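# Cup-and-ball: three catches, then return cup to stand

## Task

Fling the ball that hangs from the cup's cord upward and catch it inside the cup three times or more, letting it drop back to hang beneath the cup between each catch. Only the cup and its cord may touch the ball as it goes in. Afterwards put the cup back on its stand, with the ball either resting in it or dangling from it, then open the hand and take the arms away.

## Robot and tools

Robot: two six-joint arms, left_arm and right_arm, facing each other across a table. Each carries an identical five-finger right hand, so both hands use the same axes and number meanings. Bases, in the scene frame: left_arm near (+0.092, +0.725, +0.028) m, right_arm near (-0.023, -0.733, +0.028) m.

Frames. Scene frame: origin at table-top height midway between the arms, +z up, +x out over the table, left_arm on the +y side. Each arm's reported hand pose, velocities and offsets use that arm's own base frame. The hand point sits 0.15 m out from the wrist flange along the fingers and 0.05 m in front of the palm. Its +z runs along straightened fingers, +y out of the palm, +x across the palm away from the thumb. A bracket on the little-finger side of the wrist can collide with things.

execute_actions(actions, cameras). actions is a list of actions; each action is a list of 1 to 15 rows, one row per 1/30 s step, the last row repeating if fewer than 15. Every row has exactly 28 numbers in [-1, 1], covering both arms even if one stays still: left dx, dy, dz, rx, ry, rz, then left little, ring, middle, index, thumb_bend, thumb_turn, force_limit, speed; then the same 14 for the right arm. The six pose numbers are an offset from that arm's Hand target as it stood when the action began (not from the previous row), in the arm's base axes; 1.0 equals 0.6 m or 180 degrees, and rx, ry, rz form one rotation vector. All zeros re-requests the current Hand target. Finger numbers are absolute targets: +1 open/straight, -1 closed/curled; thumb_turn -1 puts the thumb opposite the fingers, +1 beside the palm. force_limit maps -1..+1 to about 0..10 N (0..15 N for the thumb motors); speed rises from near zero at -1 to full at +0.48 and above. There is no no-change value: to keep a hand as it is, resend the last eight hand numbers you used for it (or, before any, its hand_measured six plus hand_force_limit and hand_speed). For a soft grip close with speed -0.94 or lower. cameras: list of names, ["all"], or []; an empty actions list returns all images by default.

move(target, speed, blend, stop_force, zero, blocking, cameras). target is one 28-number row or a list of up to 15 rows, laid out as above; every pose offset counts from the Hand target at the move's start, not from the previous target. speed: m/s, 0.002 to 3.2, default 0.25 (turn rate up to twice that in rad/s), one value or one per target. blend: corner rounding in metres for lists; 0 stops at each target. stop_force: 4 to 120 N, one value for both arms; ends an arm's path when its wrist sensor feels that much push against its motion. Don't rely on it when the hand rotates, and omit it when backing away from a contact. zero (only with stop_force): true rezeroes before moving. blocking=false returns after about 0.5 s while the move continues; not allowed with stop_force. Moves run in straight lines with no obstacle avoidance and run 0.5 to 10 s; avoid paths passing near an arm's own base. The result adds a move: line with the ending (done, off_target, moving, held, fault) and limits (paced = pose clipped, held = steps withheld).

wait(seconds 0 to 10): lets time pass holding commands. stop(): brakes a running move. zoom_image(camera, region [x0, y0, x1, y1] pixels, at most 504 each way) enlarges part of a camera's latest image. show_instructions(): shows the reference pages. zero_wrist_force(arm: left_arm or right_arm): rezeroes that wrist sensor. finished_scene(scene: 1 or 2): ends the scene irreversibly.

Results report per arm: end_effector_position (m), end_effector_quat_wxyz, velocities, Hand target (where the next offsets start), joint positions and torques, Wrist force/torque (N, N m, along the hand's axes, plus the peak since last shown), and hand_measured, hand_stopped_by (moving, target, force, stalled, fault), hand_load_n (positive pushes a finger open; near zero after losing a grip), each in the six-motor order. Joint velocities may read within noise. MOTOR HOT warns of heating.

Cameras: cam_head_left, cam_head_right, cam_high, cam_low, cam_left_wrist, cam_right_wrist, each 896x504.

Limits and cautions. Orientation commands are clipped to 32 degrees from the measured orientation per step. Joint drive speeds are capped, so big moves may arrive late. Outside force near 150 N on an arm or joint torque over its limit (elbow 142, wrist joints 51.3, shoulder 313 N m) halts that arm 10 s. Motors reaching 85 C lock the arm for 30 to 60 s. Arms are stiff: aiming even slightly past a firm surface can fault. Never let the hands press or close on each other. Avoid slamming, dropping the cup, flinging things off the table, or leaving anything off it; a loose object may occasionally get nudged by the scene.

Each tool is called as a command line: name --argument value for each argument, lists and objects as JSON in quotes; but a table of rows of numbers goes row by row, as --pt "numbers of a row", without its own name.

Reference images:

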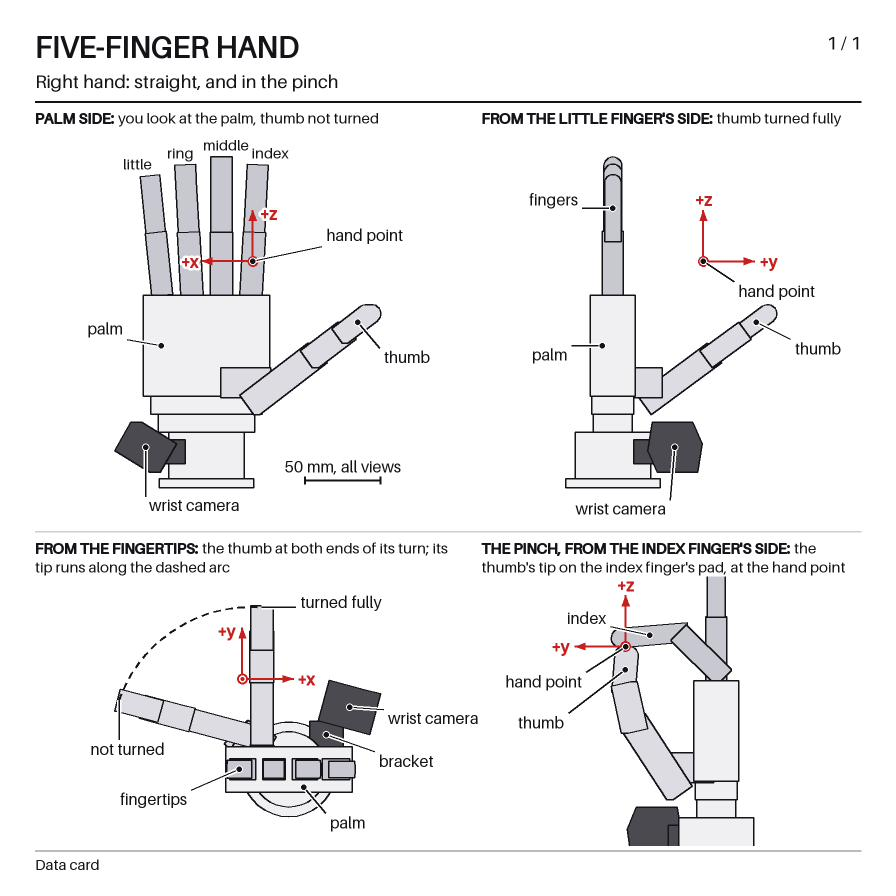

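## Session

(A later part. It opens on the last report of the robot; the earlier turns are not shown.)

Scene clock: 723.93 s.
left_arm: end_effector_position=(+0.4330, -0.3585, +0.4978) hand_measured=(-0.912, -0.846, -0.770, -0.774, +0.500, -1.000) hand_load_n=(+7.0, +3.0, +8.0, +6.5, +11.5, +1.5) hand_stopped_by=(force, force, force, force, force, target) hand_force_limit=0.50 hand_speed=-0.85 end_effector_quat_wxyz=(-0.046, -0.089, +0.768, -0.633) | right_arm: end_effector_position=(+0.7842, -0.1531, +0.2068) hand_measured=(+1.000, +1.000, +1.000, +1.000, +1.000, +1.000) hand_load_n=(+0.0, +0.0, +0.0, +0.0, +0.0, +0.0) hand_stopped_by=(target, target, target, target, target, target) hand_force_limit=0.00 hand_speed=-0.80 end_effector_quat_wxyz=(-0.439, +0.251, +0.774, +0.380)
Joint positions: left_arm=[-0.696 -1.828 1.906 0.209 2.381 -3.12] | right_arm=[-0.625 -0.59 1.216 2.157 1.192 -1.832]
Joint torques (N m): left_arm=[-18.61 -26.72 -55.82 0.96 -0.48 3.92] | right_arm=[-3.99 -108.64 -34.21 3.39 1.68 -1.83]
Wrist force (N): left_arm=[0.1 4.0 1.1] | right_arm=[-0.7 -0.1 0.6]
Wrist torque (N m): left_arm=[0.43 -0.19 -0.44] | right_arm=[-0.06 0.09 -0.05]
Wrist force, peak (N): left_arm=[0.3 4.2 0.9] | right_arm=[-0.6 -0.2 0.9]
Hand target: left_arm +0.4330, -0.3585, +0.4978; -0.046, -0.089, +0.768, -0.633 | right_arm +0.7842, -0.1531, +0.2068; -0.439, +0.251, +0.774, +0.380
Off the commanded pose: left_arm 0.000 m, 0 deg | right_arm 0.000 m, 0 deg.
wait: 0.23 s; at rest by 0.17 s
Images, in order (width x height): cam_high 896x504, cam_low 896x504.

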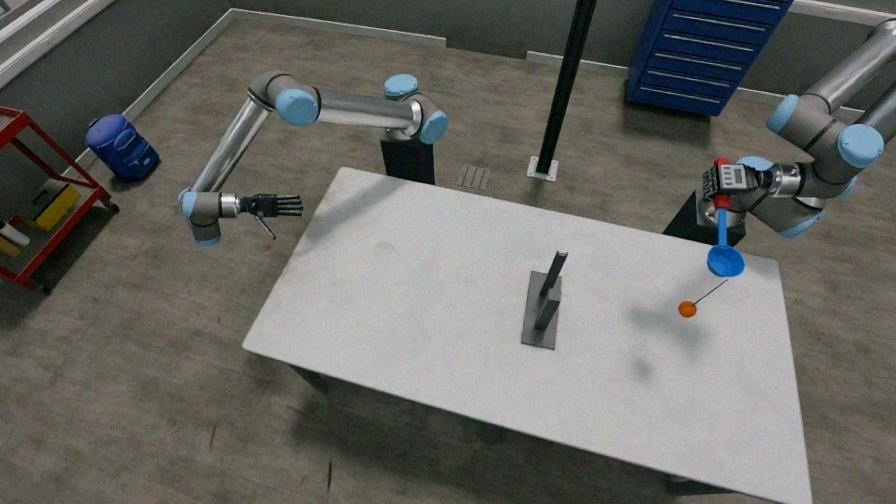

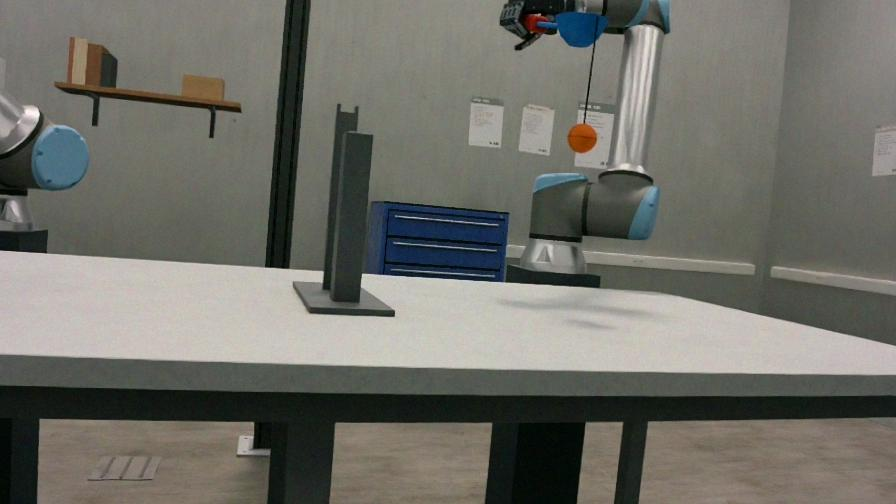

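move --pt "0 0 -0.4500 0 0 0 -1 -1 -1 -1 -1 -1 0.5 -0.85 0 0 0 0 0 0 1 1 1 1 1 1 0 -0.8" --pt "0 0 -0.4615 0 0 0 -1 -1 -1 -1 -1 -1 0.5 -0.85 0 0 0 0 0 0 1 1 1 1 1 1 0 -0.8" --speed '[0.1,0.003]' --blend '[0.001,0]' --cameras '["cam_low","cam_high"]'

wait --seconds 0.23 --cameras '["cam_low"]'

wait --seconds 0.23 --cameras '["cam_low"]'

wait --seconds 0.23 --cameras '["cam_low"]'

zoom_image --camera "cam_low" --region '[540, 150, 640, 320]'

Scene clock: 767.27 s.
left_arm: end_effector_position=(+0.4330, -0.3585, +0.2209) hand_measured=(-0.912, -0.846, -0.770, -0.774, +0.500, -1.000) hand_load_n=(+6.5, +3.0, +8.0, +6.5, +11.5, +1.5) hand_stopped_by=(force, force, force, force, force, target) hand_force_limit=0.50 hand_speed=-0.85 end_effector_quat_wxyz=(-0.046, -0.089, +0.768, -0.633) | right_arm: end_effector_position=(+0.7842, -0.1531, +0.2068) hand_measured=(+1.000, +1.000, +1.000, +1.000, +1.000, +1.000) hand_load_n=(+0.0, +0.0, +0.0, +0.0, +0.0, +0.0) hand_stopped_by=(target, target, target, target, target, target) hand_force_limit=0.00 hand_speed=-0.80 end_effector_quat_wxyz=(-0.439, +0.251, +0.774, +0.380)
Joint positions: left_arm=[-0.696 -1.645 2.282 -0.35 2.381 -3.12] | right_arm=[-0.625 -0.59 1.216 2.157 1.192 -1.832]
Joint torques (N m): left_arm=[4.77 -12.85 -23.33 -2.85 1.47 -3.6] | right_arm=[-3.66 -110.53 -33.93 3.29 1.76 -1.76]
Wrist force (N): left_arm=[0.3 3.9 1.2] | right_arm=[-0.8 -0.2 0.2]
Wrist torque (N m): left_arm=[0.47 -0.22 -0.55] | right_arm=[-0.05 0.11 -0.06]
Wrist force, peak (N): left_arm=[-0.1 5.2 1.1] | right_arm=[-1.1 -0.3 0.7]
Hand target: left_arm +0.4330, -0.3585, +0.2209; -0.046, -0.089, +0.768, -0.633 | right_arm +0.7842, -0.1531, +0.2068; -0.439, +0.251, +0.774, +0.380
Off the commanded pose: left_arm 0.000 m, 0 deg | right_arm 0.000 m, 0 deg.
move: done
Images, in order (width x height): cam_high 896x504, cam_low 896x504.

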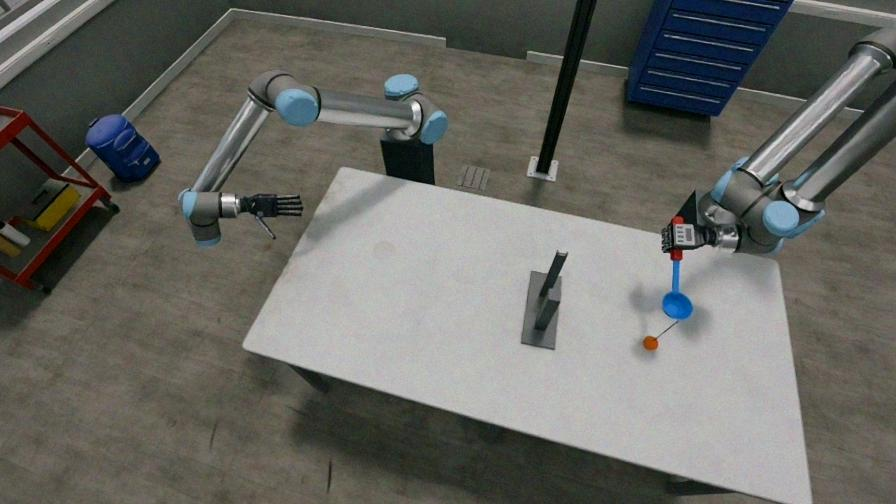

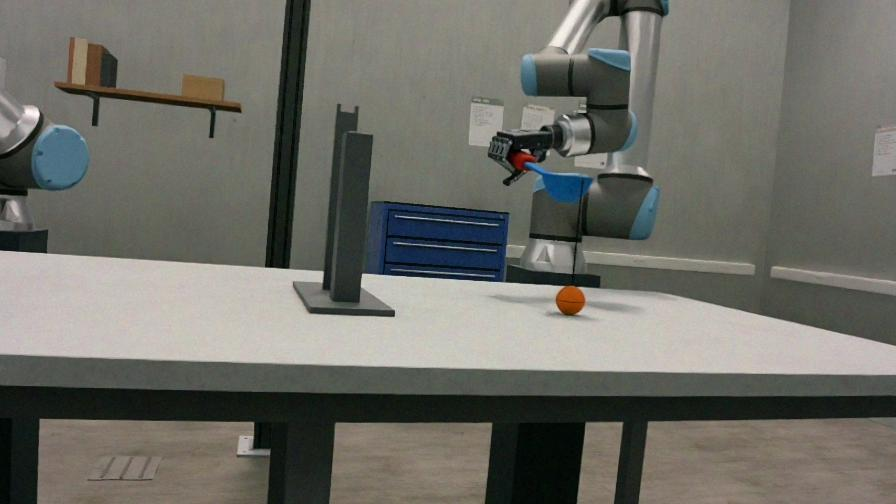

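Scene clock: 767.50 s.
left_arm: end_effector_position=(+0.4330, -0.3585, +0.2209) hand_measured=(-0.912, -0.846, -0.770, -0.774, +0.500, -1.000) hand_load_n=(+7.0, +2.5, +8.0, +6.5, +11.5, +2.0) hand_stopped_by=(force, force, force, force, force, target) hand_force_limit=0.50 hand_speed=-0.85 end_effector_quat_wxyz=(-0.046, -0.089, +0.768, -0.633) | right_arm: end_effector_position=(+0.7842, -0.1531, +0.2068) hand_measured=(+1.000, +1.000, +1.000, +1.000, +1.000, +1.000) hand_load_n=(+0.0, +0.0, +0.0, +0.0, +0.0, +0.0) hand_stopped_by=(target, target, target, target, target, target) hand_force_limit=0.00 hand_speed=-0.80 end_effector_quat_wxyz=(-0.439, +0.251, +0.774, +0.380)
Joint positions: left_arm=[-0.696 -1.645 2.282 -0.35 2.381 -3.12] | right_arm=[-0.625 -0.59 1.216 2.157 1.192 -1.832]
Joint torques (N m): left_arm=[5.3 -14.49 -23.81 -2.74 1.57 -3.63] | right_arm=[-2.93 -110.79 -34.44 3.42 1.76 -1.74]
Wrist force (N): left_arm=[0.3 4.1 1.2] | right_arm=[-0.7 -0.3 0.5]
Wrist torque (N m): left_arm=[0.48 -0.23 -0.55] | right_arm=[-0.08 0.08 -0.05]
Wrist force, peak (N): left_arm=[0.5 4.5 1.3] | right_arm=[-0.7 -0.2 0.7]
Hand target: left_arm +0.4330, -0.3585, +0.2209; -0.046, -0.089, +0.768, -0.633 | right_arm +0.7842, -0.1531, +0.2068; -0.439, +0.251, +0.774, +0.380
Off the commanded pose: left_arm 0.000 m, 0 deg | right_arm 0.000 m, 0 deg.
wait: 0.23 s; at rest by 0.17 s
Images, in order (width x height): cam_low 896x504.

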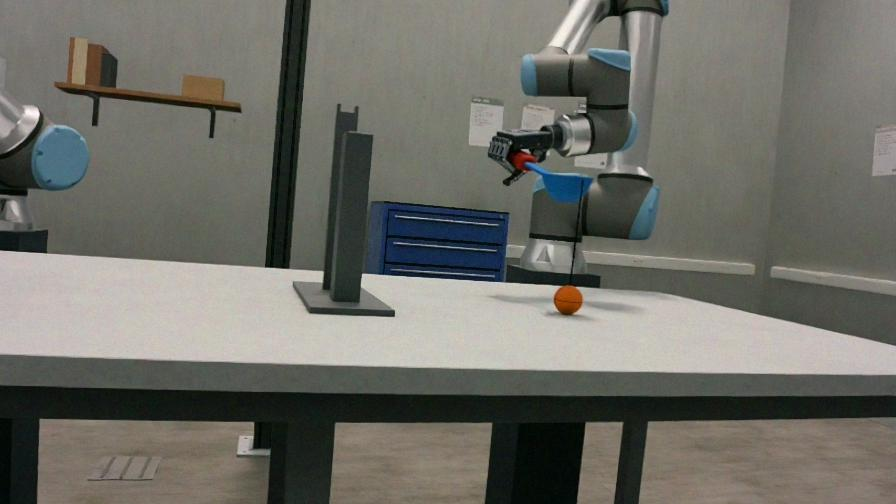

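Scene clock: 767.73 s.
left_arm: end_effector_position=(+0.4330, -0.3585, +0.2209) hand_measured=(-0.912, -0.846, -0.770, -0.774, +0.500, -1.000) hand_load_n=(+7.0, +3.0, +8.0, +6.5, +11.0, +2.0) hand_stopped_by=(force, force, force, force, force, target) hand_force_limit=0.50 hand_speed=-0.85 end_effector_quat_wxyz=(-0.046, -0.089, +0.768, -0.633) | right_arm: end_effector_position=(+0.7842, -0.1531, +0.2068) hand_measured=(+1.000, +1.000, +1.000, +1.000, +1.000, +1.000) hand_load_n=(+0.0, +0.0, +0.0, +0.0, -0.5, +0.0) hand_stopped_by=(target, target, target, target, target, target) hand_force_limit=0.00 hand_speed=-0.80 end_effector_quat_wxyz=(-0.439, +0.251, +0.774, +0.380)
Joint positions: left_arm=[-0.696 -1.645 2.282 -0.35 2.381 -3.12] | right_arm=[-0.625 -0.59 1.216 2.157 1.192 -1.832]
Joint torques (N m): left_arm=[3.73 -16.28 -23.39 -3.12 1.06 -3.32] | right_arm=[-2.46 -109.52 -34.25 3.47 1.75 -1.7]
Wrist force (N): left_arm=[0.2 4.2 1.2] | right_arm=[-0.8 -0.1 0.4]
Wrist torque (N m): left_arm=[0.50 -0.21 -0.55] | right_arm=[-0.05 0.11 -0.06]
Wrist force, peak (N): left_arm=[0.6 4.2 1.1] | right_arm=[-0.7 -0.2 0.8]
Hand target: left_arm +0.4330, -0.3585, +0.2209; -0.046, -0.089, +0.768, -0.633 | right_arm +0.7842, -0.1531, +0.2068; -0.439, +0.251, +0.774, +0.380
Off the commanded pose: left_arm 0.000 m, 0 deg | right_arm 0.000 m, 0 deg.
wait: 0.23 s; at rest by 0.17 s
Images, in order (width x height): cam_low 896x504.

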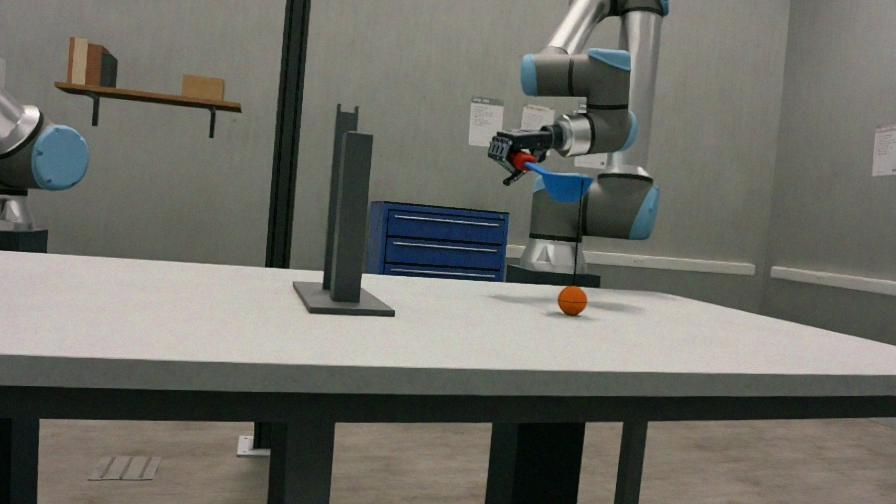

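Scene clock: 767.97 s.
left_arm: end_effector_position=(+0.4330, -0.3585, +0.2209) hand_measured=(-0.912, -0.846, -0.770, -0.774, +0.500, -1.000) hand_load_n=(+6.5, +3.0, +8.0, +6.5, +11.5, +1.5) hand_stopped_by=(force, force, force, force, force, target) hand_force_limit=0.50 hand_speed=-0.85 end_effector_quat_wxyz=(-0.046, -0.089, +0.768, -0.633) | right_arm: end_effector_position=(+0.7842, -0.1531, +0.2068) hand_measured=(+1.000, +1.000, +1.000, +1.000, +1.000, +1.000) hand_load_n=(+0.0, +0.0, +0.0, +0.0, +0.0, +0.0) hand_stopped_by=(target, target, target, target, target, target) hand_force_limit=0.00 hand_speed=-0.80 end_effector_quat_wxyz=(-0.439, +0.251, +0.774, +0.380)
Joint positions: left_arm=[-0.696 -1.645 2.282 -0.35 2.381 -3.12] | right_arm=[-0.625 -0.59 1.216 2.157 1.192 -1.832]
Joint torques (N m): left_arm=[4.71 -13.39 -23.71 -2.92 1.69 -3.33] | right_arm=[-2.83 -110.14 -34 3.34 1.96 -1.72]
Wrist force (N): left_arm=[0.4 4.2 1.2] | right_arm=[-0.9 -0.3 0.6]
Wrist torque (N m): left_arm=[0.51 -0.23 -0.53] | right_arm=[-0.09 0.12 -0.07]
Wrist force, peak (N): left_arm=[0.1 4.3 1.0] | right_arm=[-0.9 -0.3 0.6]
Hand target: left_arm +0.4330, -0.3585, +0.2209; -0.046, -0.089, +0.768, -0.633 | right_arm +0.7842, -0.1531, +0.2068; -0.439, +0.251, +0.774, +0.380
Off the commanded pose: left_arm 0.000 m, 0 deg | right_arm 0.000 m, 0 deg.
wait: 0.23 s; at rest by 0.17 s
Images, in order (width x height): cam_low 896x504.

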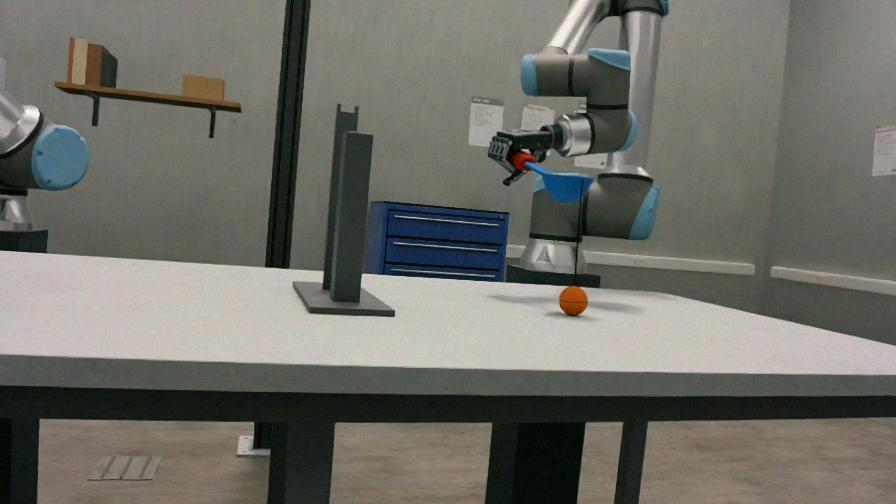

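Scaled by 2.965.

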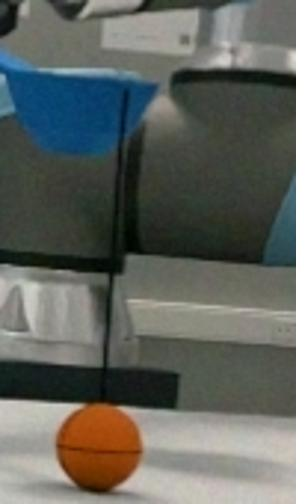

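move --target '[0,0,0.0133,0,0,0,-1,-1,-1,-1,-1,-1,0.5,-0.85,0,0,0,0,0,0,1,1,1,1,1,1,0,-0.8]' --speed 0.004 --cameras '["cam_low"]'

wait --seconds 0.17 --cameras '["cam_low"]'

wait --seconds 0.17 --cameras '["cam_low"]'

wait --seconds 0.17 --cameras '["cam_low"]'

wait --seconds 0.17 --cameras '["cam_low"]'

Scene clock: 810.80 s.
left_arm: end_effector_position=(+0.4330, -0.3585, +0.2288) hand_measured=(-0.912, -0.846, -0.770, -0.774, +0.500, -1.000) hand_load_n=(+6.5, +2.5, +8.0, +6.5, +11.5, +1.5) hand_stopped_by=(force, force, force, force, force, target) hand_force_limit=0.50 hand_speed=-0.85 end_effector_quat_wxyz=(-0.046, -0.089, +0.768, -0.633) | right_arm: end_effector_position=(+0.7842, -0.1531, +0.2068) hand_measured=(+1.000, +1.000, +1.000, +1.000, +1.000, +1.000) hand_load_n=(+0.0, +0.0, +0.0, +0.0, +0.0, +0.0) hand_stopped_by=(target, target, target, target, target, target) hand_force_limit=0.00 hand_speed=-0.80 end_effector_quat_wxyz=(-0.439, +0.251, +0.774, +0.380)
Joint positions: left_arm=[-0.696 -1.655 2.274 -0.332 2.381 -3.12] | right_arm=[-0.625 -0.59 1.216 2.157 1.192 -1.832]
Joint torques (N m): left_arm=[7.44 -36.9 -48.31 1.06 1.04 -3.39] | right_arm=[-3.22 -110.45 -34.5 3.38 1.93 -1.68]
Wrist force (N): left_arm=[0.2 4.5 1.0] | right_arm=[-0.8 -0.4 0.6]
Wrist torque (N m): left_arm=[0.57 -0.18 -0.54] | right_arm=[-0.10 0.09 -0.06]
Wrist force, peak (N): left_arm=[0.6 4.6 1.5] | right_arm=[-1.0 -0.6 0.9]
Hand target: left_arm +0.4330, -0.3585, +0.2289; -0.046, -0.089, +0.768, -0.633 | right_arm +0.7842, -0.1531, +0.2068; -0.439, +0.251, +0.774, +0.380
Off the commanded pose: left_arm 0.000 m, 0 deg | right_arm 0.000 m, 0 deg.
move: done
Images, in order (width x height): cam_low 896x504.

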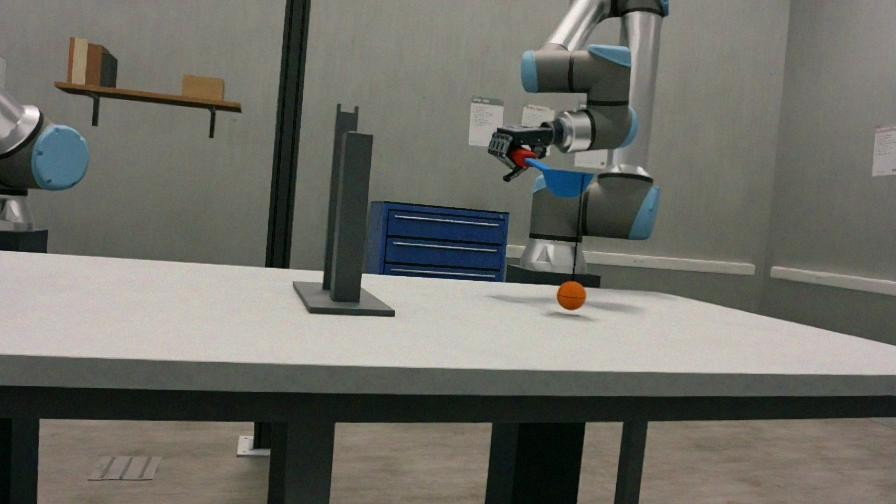

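Scene clock: 811.00 s.
left_arm: end_effector_position=(+0.4330, -0.3585, +0.2289) hand_measured=(-0.912, -0.846, -0.770, -0.774, +0.500, -1.000) hand_load_n=(+7.0, +3.0, +8.0, +6.5, +11.5, +2.0) hand_stopped_by=(force, force, force, force, force, target) hand_force_limit=0.50 hand_speed=-0.85 end_effector_quat_wxyz=(-0.046, -0.089, +0.768, -0.633) | right_arm: end_effector_position=(+0.7842, -0.1531, +0.2068) hand_measured=(+1.000, +1.000, +1.000, +1.000, +1.000, +1.000) hand_load_n=(+0.0, +0.0, +0.0, +0.0, +0.0, +0.0) hand_stopped_by=(target, target, target, target, target, target) hand_force_limit=0.00 hand_speed=-0.80 end_effector_quat_wxyz=(-0.439, +0.251, +0.774, +0.380)
Joint positions: left_arm=[-0.696 -1.655 2.274 -0.332 2.381 -3.12] | right_arm=[-0.625 -0.59 1.216 2.157 1.192 -1.832]
Joint torques (N m): left_arm=[4.06 -33.25 -47.84 0.68 1.11 -3.58] | right_arm=[-3.13 -110.85 -34.49 3.53 1.96 -1.83]
Wrist force (N): left_arm=[0.2 4.0 1.2] | right_arm=[-0.5 -0.3 0.8]
Wrist torque (N m): left_arm=[0.51 -0.19 -0.56] | right_arm=[-0.10 0.05 -0.04]
Wrist force, peak (N): left_arm=[0.2 4.2 1.1] | right_arm=[-1.1 -0.4 0.6]
Hand target: left_arm +0.4330, -0.3585, +0.2289; -0.046, -0.089, +0.768, -0.633 | right_arm +0.7842, -0.1531, +0.2068; -0.439, +0.251, +0.774, +0.380
Off the commanded pose: left_arm 0.000 m, 0 deg | right_arm 0.000 m, 0 deg.
wait: 0.20 s; at rest by 0.17 s
Images, in order (width x height): cam_low 896x504.

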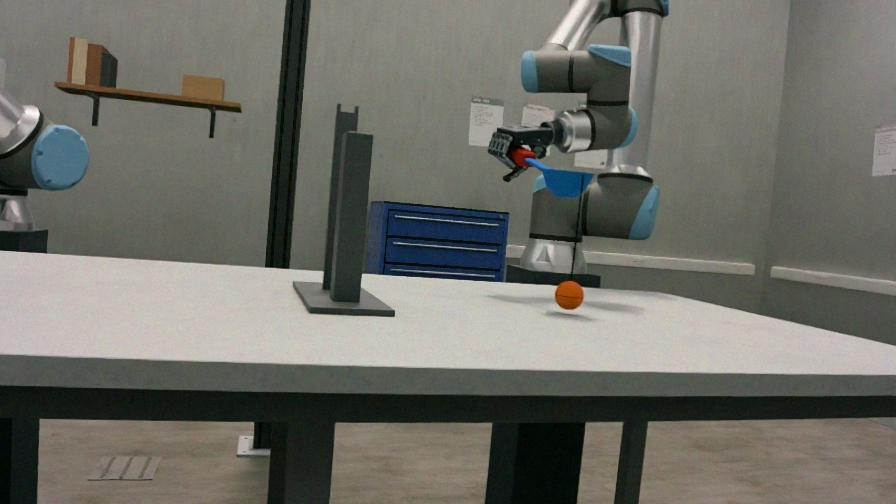

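Scene clock: 811.20 s.
left_arm: end_effector_position=(+0.4330, -0.3585, +0.2289) hand_measured=(-0.912, -0.846, -0.770, -0.774, +0.500, -1.000) hand_load_n=(+7.0, +3.0, +8.0, +6.5, +11.5, +1.5) hand_stopped_by=(force, force, force, force, force, target) hand_force_limit=0.50 hand_speed=-0.85 end_effector_quat_wxyz=(-0.046, -0.089, +0.768, -0.633) | right_arm: end_effector_position=(+0.7842, -0.1531, +0.2068) hand_measured=(+1.000, +1.000, +1.000, +1.000, +1.000, +1.000) hand_load_n=(+0.0, +0.0, +0.0, +0.0, +0.0, +0.0) hand_stopped_by=(target, target, target, target, target, target) hand_force_limit=0.00 hand_speed=-0.80 end_effector_quat_wxyz=(-0.439, +0.251, +0.774, +0.380)
Joint positions: left_arm=[-0.696 -1.655 2.274 -0.332 2.381 -3.12] | right_arm=[-0.625 -0.59 1.216 2.157 1.192 -1.832]
Joint torques (N m): left_arm=[7.42 -35.34 -47.85 1.03 1.18 -3.36] | right_arm=[-3.6 -109.75 -34.22 3.47 1.91 -1.78]
Wrist force (N): left_arm=[0.4 4.2 0.9] | right_arm=[-0.7 -0.4 0.9]
Wrist torque (N m): left_arm=[0.55 -0.21 -0.54] | right_arm=[-0.12 0.07 -0.05]
Wrist force, peak (N): left_arm=[0.2 4.2 1.1] | right_arm=[-1.0 -0.2 0.9]
Hand target: left_arm +0.4330, -0.3585, +0.2289; -0.046, -0.089, +0.768, -0.633 | right_arm +0.7842, -0.1531, +0.2068; -0.439, +0.251, +0.774, +0.380
Off the commanded pose: left_arm 0.000 m, 0 deg | right_arm 0.000 m, 0 deg.
wait: 0.20 s; at rest by 0.17 s
Images, in order (width x height): cam_low 896x504.

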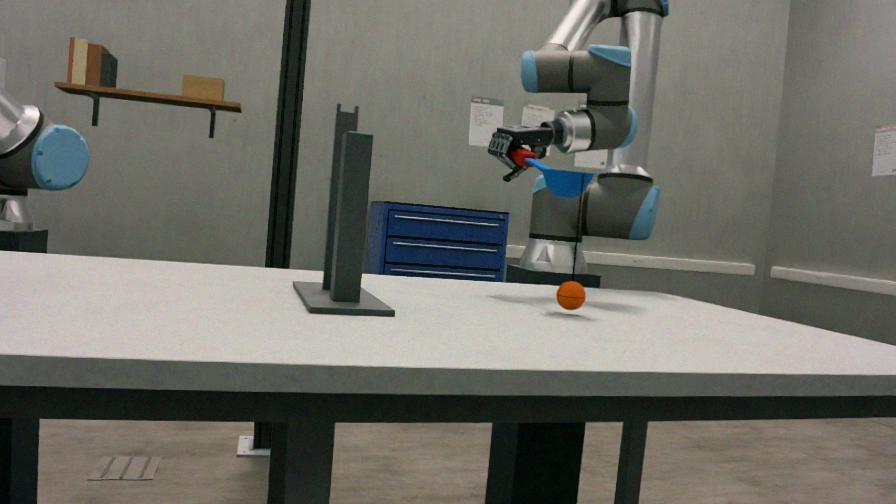

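Scene clock: 811.40 s.
left_arm: end_effector_position=(+0.4330, -0.3585, +0.2289) hand_measured=(-0.912, -0.846, -0.770, -0.774, +0.500, -1.000) hand_load_n=(+7.0, +3.0, +8.0, +6.5, +11.5, +1.5) hand_stopped_by=(force, force, force, force, force, target) hand_force_limit=0.50 hand_speed=-0.85 end_effector_quat_wxyz=(-0.046, -0.089, +0.768, -0.633) | right_arm: end_effector_position=(+0.7842, -0.1531, +0.2068) hand_measured=(+1.000, +1.000, +1.000, +1.000, +1.000, +1.000) hand_load_n=(+0.0, +0.0, +0.0, +0.0, +0.0, +0.0) hand_stopped_by=(target, target, target, target, target, target) hand_force_limit=0.00 hand_speed=-0.80 end_effector_quat_wxyz=(-0.439, +0.251, +0.774, +0.380)
Joint positions: left_arm=[-0.696 -1.655 2.274 -0.332 2.381 -3.12] | right_arm=[-0.625 -0.59 1.216 2.157 1.192 -1.832]
Joint torques (N m): left_arm=[5.31 -35.6 -48.29 1.22 1.2 -3.04] | right_arm=[-3.83 -111.11 -33.88 3.39 2.01 -1.79]
Wrist force (N): left_arm=[0.3 4.2 1.1] | right_arm=[-1.0 -0.4 0.5]
Wrist torque (N m): left_arm=[0.52 -0.22 -0.54] | right_arm=[-0.10 0.12 -0.07]
Wrist force, peak (N): left_arm=[0.3 4.3 1.1] | right_arm=[-0.8 -0.1 0.9]
Hand target: left_arm +0.4330, -0.3585, +0.2289; -0.046, -0.089, +0.768, -0.633 | right_arm +0.7842, -0.1531, +0.2068; -0.439, +0.251, +0.774, +0.380
Off the commanded pose: left_arm 0.000 m, 0 deg | right_arm 0.000 m, 0 deg.
wait: 0.20 s; at rest by 0.17 s
Images, in order (width x height): cam_low 896x504.

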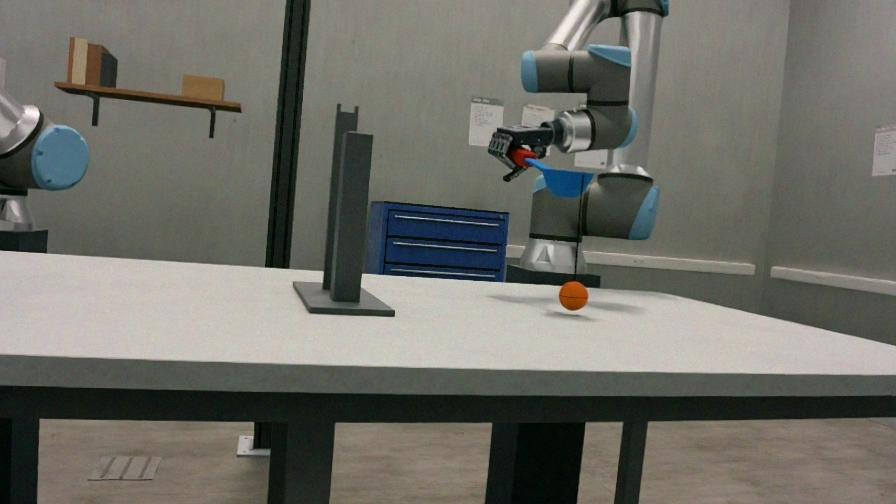

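Scene clock: 811.60 s.
left_arm: end_effector_position=(+0.4330, -0.3585, +0.2289) hand_measured=(-0.912, -0.846, -0.770, -0.774, +0.500, -1.000) hand_load_n=(+6.5, +3.0, +8.0, +6.5, +11.5, +1.5) hand_stopped_by=(force, force, force, force, force, target) hand_force_limit=0.50 hand_speed=-0.85 end_effector_quat_wxyz=(-0.046, -0.089, +0.768, -0.633) | right_arm: end_effector_position=(+0.7842, -0.1531, +0.2068) hand_measured=(+1.000, +1.000, +1.000, +1.000, +1.000, +1.000) hand_load_n=(+0.0, +0.0, +0.0, +0.0, +0.0, +0.0) hand_stopped_by=(target, target, target, target, target, target) hand_force_limit=0.00 hand_speed=-0.80 end_effector_quat_wxyz=(-0.439, +0.251, +0.774, +0.380)
Joint positions: left_arm=[-0.696 -1.655 2.274 -0.332 2.381 -3.12] | right_arm=[-0.625 -0.59 1.216 2.157 1.192 -1.832]
Joint torques (N m): left_arm=[4.68 -33.16 -48.39 1.16 1.54 -3.1] | right_arm=[-3.19 -110.26 -34.14 3.38 1.98 -1.77]
Wrist force (N): left_arm=[0.4 4.1 1.0] | right_arm=[-0.6 -0.1 0.5]
Wrist torque (N m): left_arm=[0.53 -0.22 -0.54] | right_arm=[-0.06 0.07 -0.04]
Wrist force, peak (N): left_arm=[0.5 4.3 1.0] | right_arm=[-0.8 -0.5 0.7]
Hand target: left_arm +0.4330, -0.3585, +0.2289; -0.046, -0.089, +0.768, -0.633 | right_arm +0.7842, -0.1531, +0.2068; -0.439, +0.251, +0.774, +0.380
Off the commanded pose: left_arm 0.000 m, 0 deg | right_arm 0.000 m, 0 deg.
wait: 0.20 s; at rest by 0.17 s
Images, in order (width x height): cam_low 896x504.

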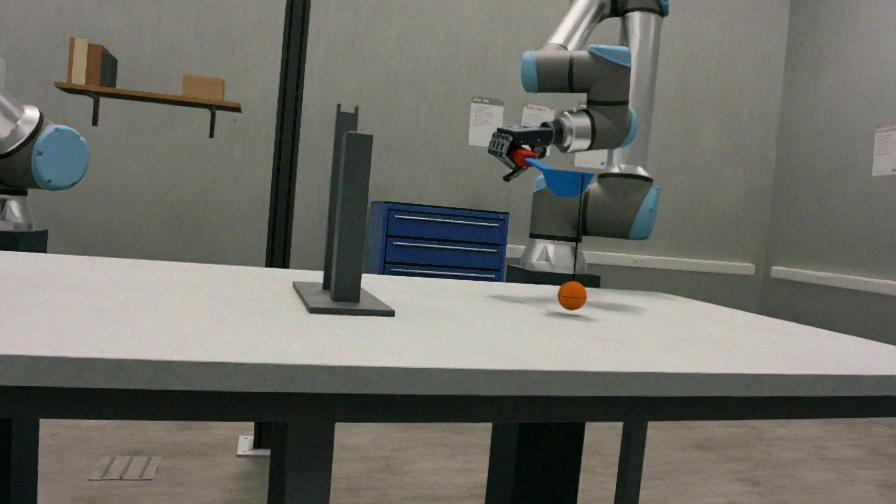

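move --target '[0,0,0.5352,0,0,0,-1,-1,-1,-1,-1,-1,0.5,-0.85,0,0,0,0,0,0,1,1,1,1,1,1,0,-0.8]' --speed 0.12 --cameras '["cam_low", "cam_high"]'

wait --seconds 0.2 --cameras '["cam_low"]'

wait --seconds 0.2 --cameras '["cam_low"]'

wait --seconds 0.2 --cameras '["cam_low"]'

wait --seconds 0.2 --cameras '["cam_low"]'

Scene clock: 913.00 s.
left_arm: end_effector_position=(+0.4330, -0.3585, +0.5499) hand_measured=(-0.912, -0.846, -0.770, -0.774, +0.500, -1.000) hand_load_n=(+7.0, +2.5, +8.0, +6.5, +11.5, +1.5) hand_stopped_by=(force, force, force, force, force, target) hand_force_limit=0.50 hand_speed=-0.85 end_effector_quat_wxyz=(-0.046, -0.089, +0.768, -0.633) | right_arm: end_effector_position=(+0.7842, -0.1531, +0.2068) hand_measured=(+1.000, +1.000, +1.000, +1.000, +1.000, +1.000) hand_load_n=(+0.0, +0.0, +0.0, +0.0, +0.0, +0.0) hand_stopped_by=(target, target, target, target, target, target) hand_force_limit=0.00 hand_speed=-0.80 end_effector_quat_wxyz=(-0.439, +0.251, +0.774, +0.380)
Joint positions: left_arm=[-0.696 -1.831 1.817 0.301 2.381 -3.12] | right_arm=[-0.625 -0.59 1.216 2.157 1.192 -1.832]
Joint torques (N m): left_arm=[1.17 -10.3 -54.57 -0.01 -0.05 3.86] | right_arm=[-2.56 -110.69 -35.05 3.37 2.06 -1.83]
Wrist force (N): left_arm=[0.5 4.3 1.4] | right_arm=[-0.7 -0.3 0.8]
Wrist torque (N m): left_arm=[0.48 -0.24 -0.58] | right_arm=[-0.09 0.08 -0.06]
Wrist force, peak (N): left_arm=[0.1 5.7 1.3] | right_arm=[-1.1 -0.6 0.8]
Hand target: left_arm +0.4330, -0.3585, +0.5500; -0.046, -0.089, +0.768, -0.633 | right_arm +0.7842, -0.1531, +0.2068; -0.439, +0.251, +0.774, +0.380
Off the commanded pose: left_arm 0.000 m, 0 deg | right_arm 0.000 m, 0 deg.
move: done
Images, in order (width x height): cam_high 896x504, cam_low 896x504.

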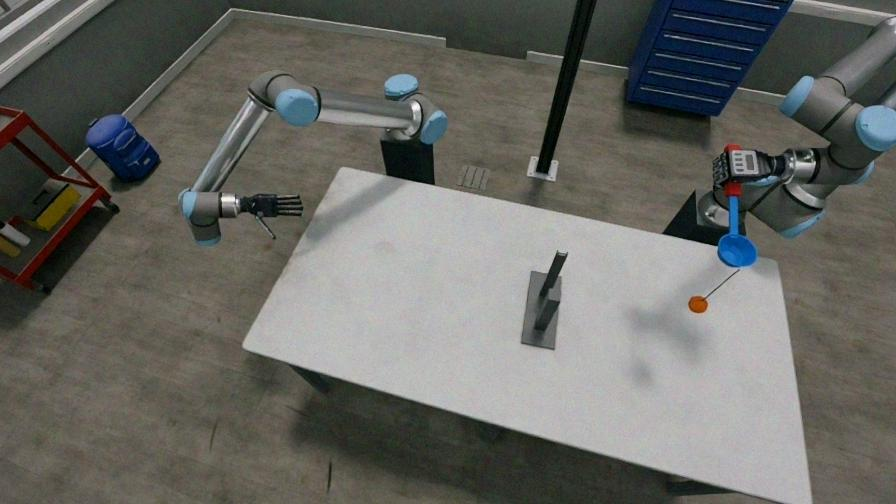

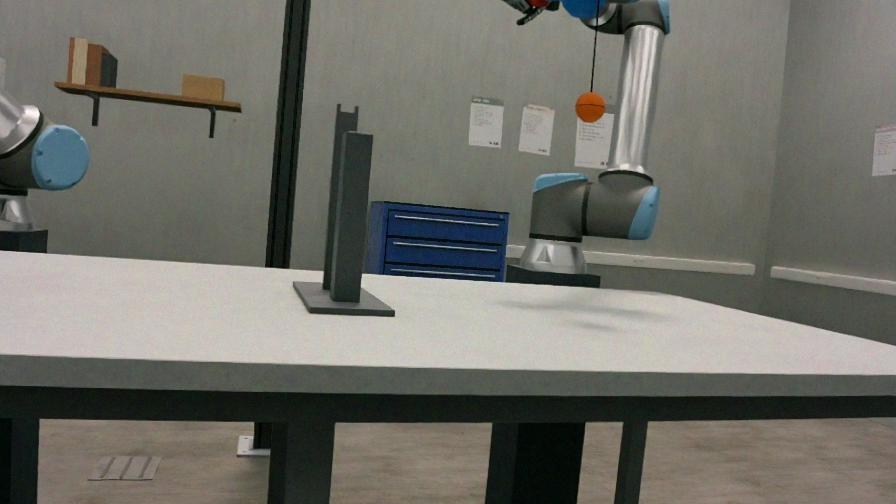

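Scene clock: 913.20 s.
left_arm: end_effector_position=(+0.4330, -0.3585, +0.5500) hand_measured=(-0.912, -0.846, -0.770, -0.774, +0.500, -1.000) hand_load_n=(+7.0, +3.0, +8.0, +6.0, +11.5, +1.5) hand_stopped_by=(force, force, force, force, force, target) hand_force_limit=0.50 hand_speed=-0.85 end_effector_quat_wxyz=(-0.046, -0.089, +0.768, -0.633) | right_arm: end_effector_position=(+0.7842, -0.1531, +0.2068) hand_measured=(+1.000, +1.000, +1.000, +1.000, +1.000, +1.000) hand_load_n=(+0.0, +0.0, +0.0, +0.0, +0.0, +0.0) hand_stopped_by=(target, target, target, target, target, target) hand_force_limit=0.00 hand_speed=-0.80 end_effector_quat_wxyz=(-0.439, +0.251, +0.774, +0.380)
Joint positions: left_arm=[-0.696 -1.831 1.817 0.301 2.381 -3.12] | right_arm=[-0.625 -0.59 1.216 2.157 1.192 -1.832]
Joint torques (N m): left_arm=[-2.81 -8.63 -56.25 0.99 0.69 3.99] | right_arm=[-3.52 -110.58 -34.7 3.41 2.08 -1.77]
Wrist force (N): left_arm=[0.5 4.1 1.5] | right_arm=[-0.7 -0.5 0.7]
Wrist torque (N m): left_arm=[0.46 -0.23 -0.60] | right_arm=[-0.12 0.09 -0.06]
Wrist force, peak (N): left_arm=[0.8 4.2 1.6] | right_arm=[-1.1 -0.3 0.8]
Hand target: left_arm +0.4330, -0.3585, +0.5500; -0.046, -0.089, +0.768, -0.633 | right_arm +0.7842, -0.1531, +0.2068; -0.439, +0.251, +0.774, +0.380
Off the commanded pose: left_arm 0.000 m, 0 deg | right_arm 0.000 m, 0 deg.
wait: 0.20 s; at rest by 0.17 s
Images, in order (width x height): cam_low 896x504.

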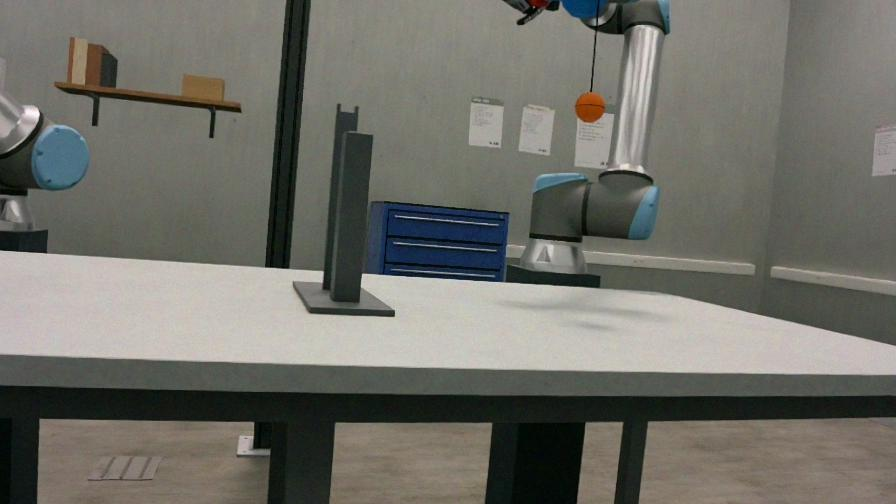

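Scene clock: 913.40 s.
left_arm: end_effector_position=(+0.4330, -0.3585, +0.5500) hand_measured=(-0.912, -0.846, -0.770, -0.774, +0.500, -1.000) hand_load_n=(+7.0, +3.0, +8.0, +6.5, +11.0, +1.5) hand_stopped_by=(force, force, force, force, force, target) hand_force_limit=0.50 hand_speed=-0.85 end_effector_quat_wxyz=(-0.046, -0.089, +0.768, -0.633) | right_arm: end_effector_position=(+0.7842, -0.1531, +0.2068) hand_measured=(+1.000, +1.000, +1.000, +1.000, +1.000, +1.000) hand_load_n=(+0.0, +0.0, +0.0, +0.0, +0.5, +0.0) hand_stopped_by=(target, target, target, target, target, target) hand_force_limit=0.00 hand_speed=-0.80 end_effector_quat_wxyz=(-0.439, +0.251, +0.774, +0.380)
Joint positions: left_arm=[-0.696 -1.831 1.817 0.301 2.381 -3.12] | right_arm=[-0.625 -0.59 1.216 2.157 1.192 -1.832]
Joint torques (N m): left_arm=[-6.51 -8.53 -55.73 0.96 1.42 4.12] | right_arm=[-3.49 -110.57 -34.96 3.5 1.93 -1.86]
Wrist force (N): left_arm=[0.6 4.1 1.5] | right_arm=[-0.6 -0.1 0.9]
Wrist torque (N m): left_arm=[0.45 -0.25 -0.59] | right_arm=[-0.07 0.06 -0.04]
Wrist force, peak (N): left_arm=[0.9 4.0 1.7] | right_arm=[-0.8 -0.2 0.8]
Hand target: left_arm +0.4330, -0.3585, +0.5500; -0.046, -0.089, +0.768, -0.633 | right_arm +0.7842, -0.1531, +0.2068; -0.439, +0.251, +0.774, +0.380
Off the commanded pose: left_arm 0.000 m, 0 deg | right_arm 0.000 m, 0 deg.
wait: 0.20 s; at rest by 0.17 s
Images, in order (width x height): cam_low 896x504.

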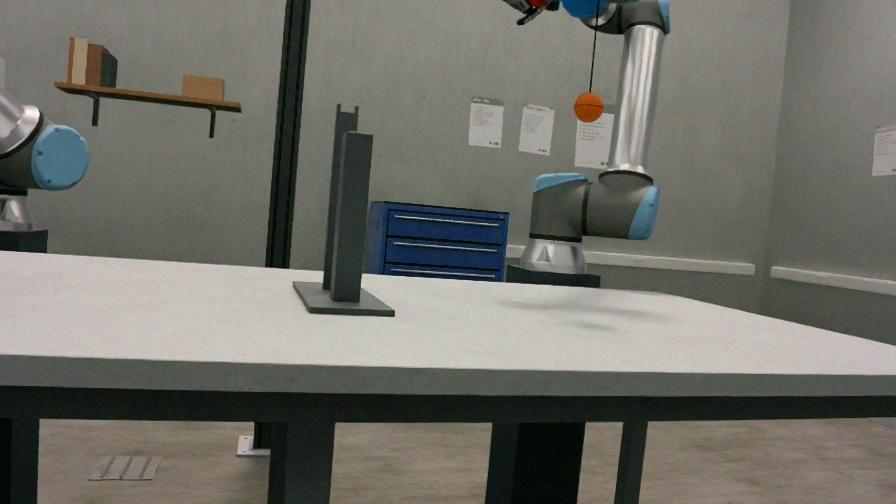

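Scene clock: 913.60 s.
left_arm: end_effector_position=(+0.4330, -0.3585, +0.5500) hand_measured=(-0.912, -0.846, -0.770, -0.774, +0.500, -1.000) hand_load_n=(+7.0, +2.5, +8.0, +6.5, +11.5, +1.5) hand_stopped_by=(force, force, force, force, force, target) hand_force_limit=0.50 hand_speed=-0.85 end_effector_quat_wxyz=(-0.046, -0.089, +0.768, -0.633) | right_arm: end_effector_position=(+0.7842, -0.1531, +0.2068) hand_measured=(+1.000, +1.000, +1.000, +1.000, +1.000, +1.000) hand_load_n=(+0.0, +0.0, +0.0, +0.5, +0.0, +0.0) hand_stopped_by=(target, target, target, target, target, target) hand_force_limit=0.00 hand_speed=-0.80 end_effector_quat_wxyz=(-0.439, +0.251, +0.774, +0.380)
Joint positions: left_arm=[-0.696 -1.831 1.817 0.301 2.381 -3.12] | right_arm=[-0.625 -0.59 1.216 2.157 1.192 -1.832]
Joint torques (N m): left_arm=[-8.53 -8.06 -56.38 1.01 1.33 4.26] | right_arm=[-3.96 -110.85 -34.91 3.42 2.15 -1.84]
Wrist force (N): left_arm=[0.7 4.2 1.4] | right_arm=[-0.8 -0.1 0.7]
Wrist torque (N m): left_arm=[0.45 -0.28 -0.58] | right_arm=[-0.06 0.09 -0.05]
Wrist force, peak (N): left_arm=[0.7 4.2 1.4] | right_arm=[-0.8 -0.4 0.8]
Hand target: left_arm +0.4330, -0.3585, +0.5500; -0.046, -0.089, +0.768, -0.633 | right_arm +0.7842, -0.1531, +0.2068; -0.439, +0.251, +0.774, +0.380
Off the commanded pose: left_arm 0.000 m, 0 deg | right_arm 0.000 m, 0 deg.
wait: 0.20 s; at rest by 0.17 s
Images, in order (width x height): cam_low 896x504.

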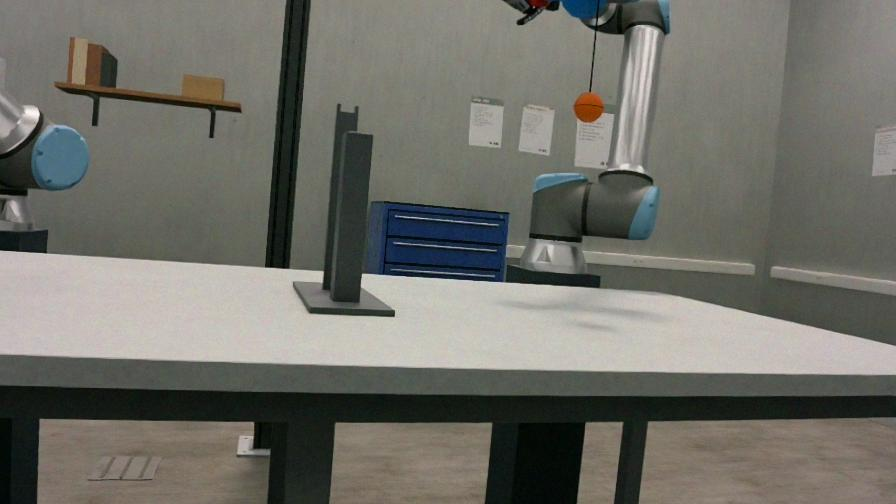

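Scene clock: 913.80 s.
left_arm: end_effector_position=(+0.4330, -0.3585, +0.5500) hand_measured=(-0.912, -0.846, -0.770, -0.774, +0.500, -1.000) hand_load_n=(+7.0, +3.0, +8.0, +6.0, +11.5, +1.5) hand_stopped_by=(force, force, force, force, force, target) hand_force_limit=0.50 hand_speed=-0.85 end_effector_quat_wxyz=(-0.046, -0.089, +0.768, -0.633) | right_arm: end_effector_position=(+0.7842, -0.1531, +0.2068) hand_measured=(+1.000, +1.000, +1.000, +1.000, +1.000, +1.000) hand_load_n=(+0.0, +0.0, +0.0, +0.0, +0.0, +0.0) hand_stopped_by=(target, target, target, target, target, target) hand_force_limit=0.00 hand_speed=-0.80 end_effector_quat_wxyz=(-0.439, +0.251, +0.774, +0.380)
Joint positions: left_arm=[-0.696 -1.831 1.817 0.301 2.381 -3.12] | right_arm=[-0.625 -0.59 1.216 2.157 1.192 -1.832]
Joint torques (N m): left_arm=[-8.63 -8.07 -56.56 0.91 1.2 4.39] | right_arm=[-3.38 -110.19 -34.82 3.36 2.18 -1.72]
Wrist force (N): left_arm=[0.7 4.1 1.4] | right_arm=[-1.1 -0.1 0.6]
Wrist torque (N m): left_arm=[0.45 -0.26 -0.58] | right_arm=[-0.07 0.14 -0.07]
Wrist force, peak (N): left_arm=[0.6 4.4 1.2] | right_arm=[-1.1 -0.1 0.6]
Hand target: left_arm +0.4330, -0.3585, +0.5500; -0.046, -0.089, +0.768, -0.633 | right_arm +0.7842, -0.1531, +0.2068; -0.439, +0.251, +0.774, +0.380
Off the commanded pose: left_arm 0.000 m, 0 deg | right_arm 0.000 m, 0 deg.
wait: 0.20 s; at rest by 0.17 s
Images, in order (width x height): cam_low 896x504.

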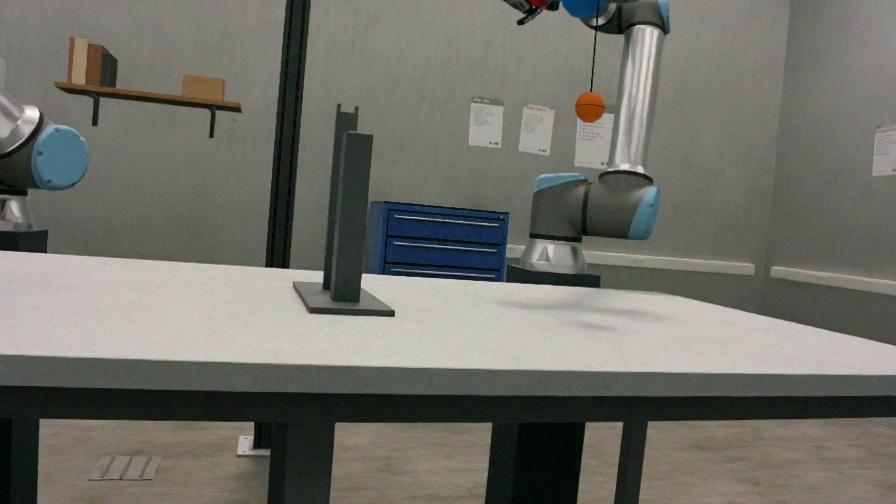

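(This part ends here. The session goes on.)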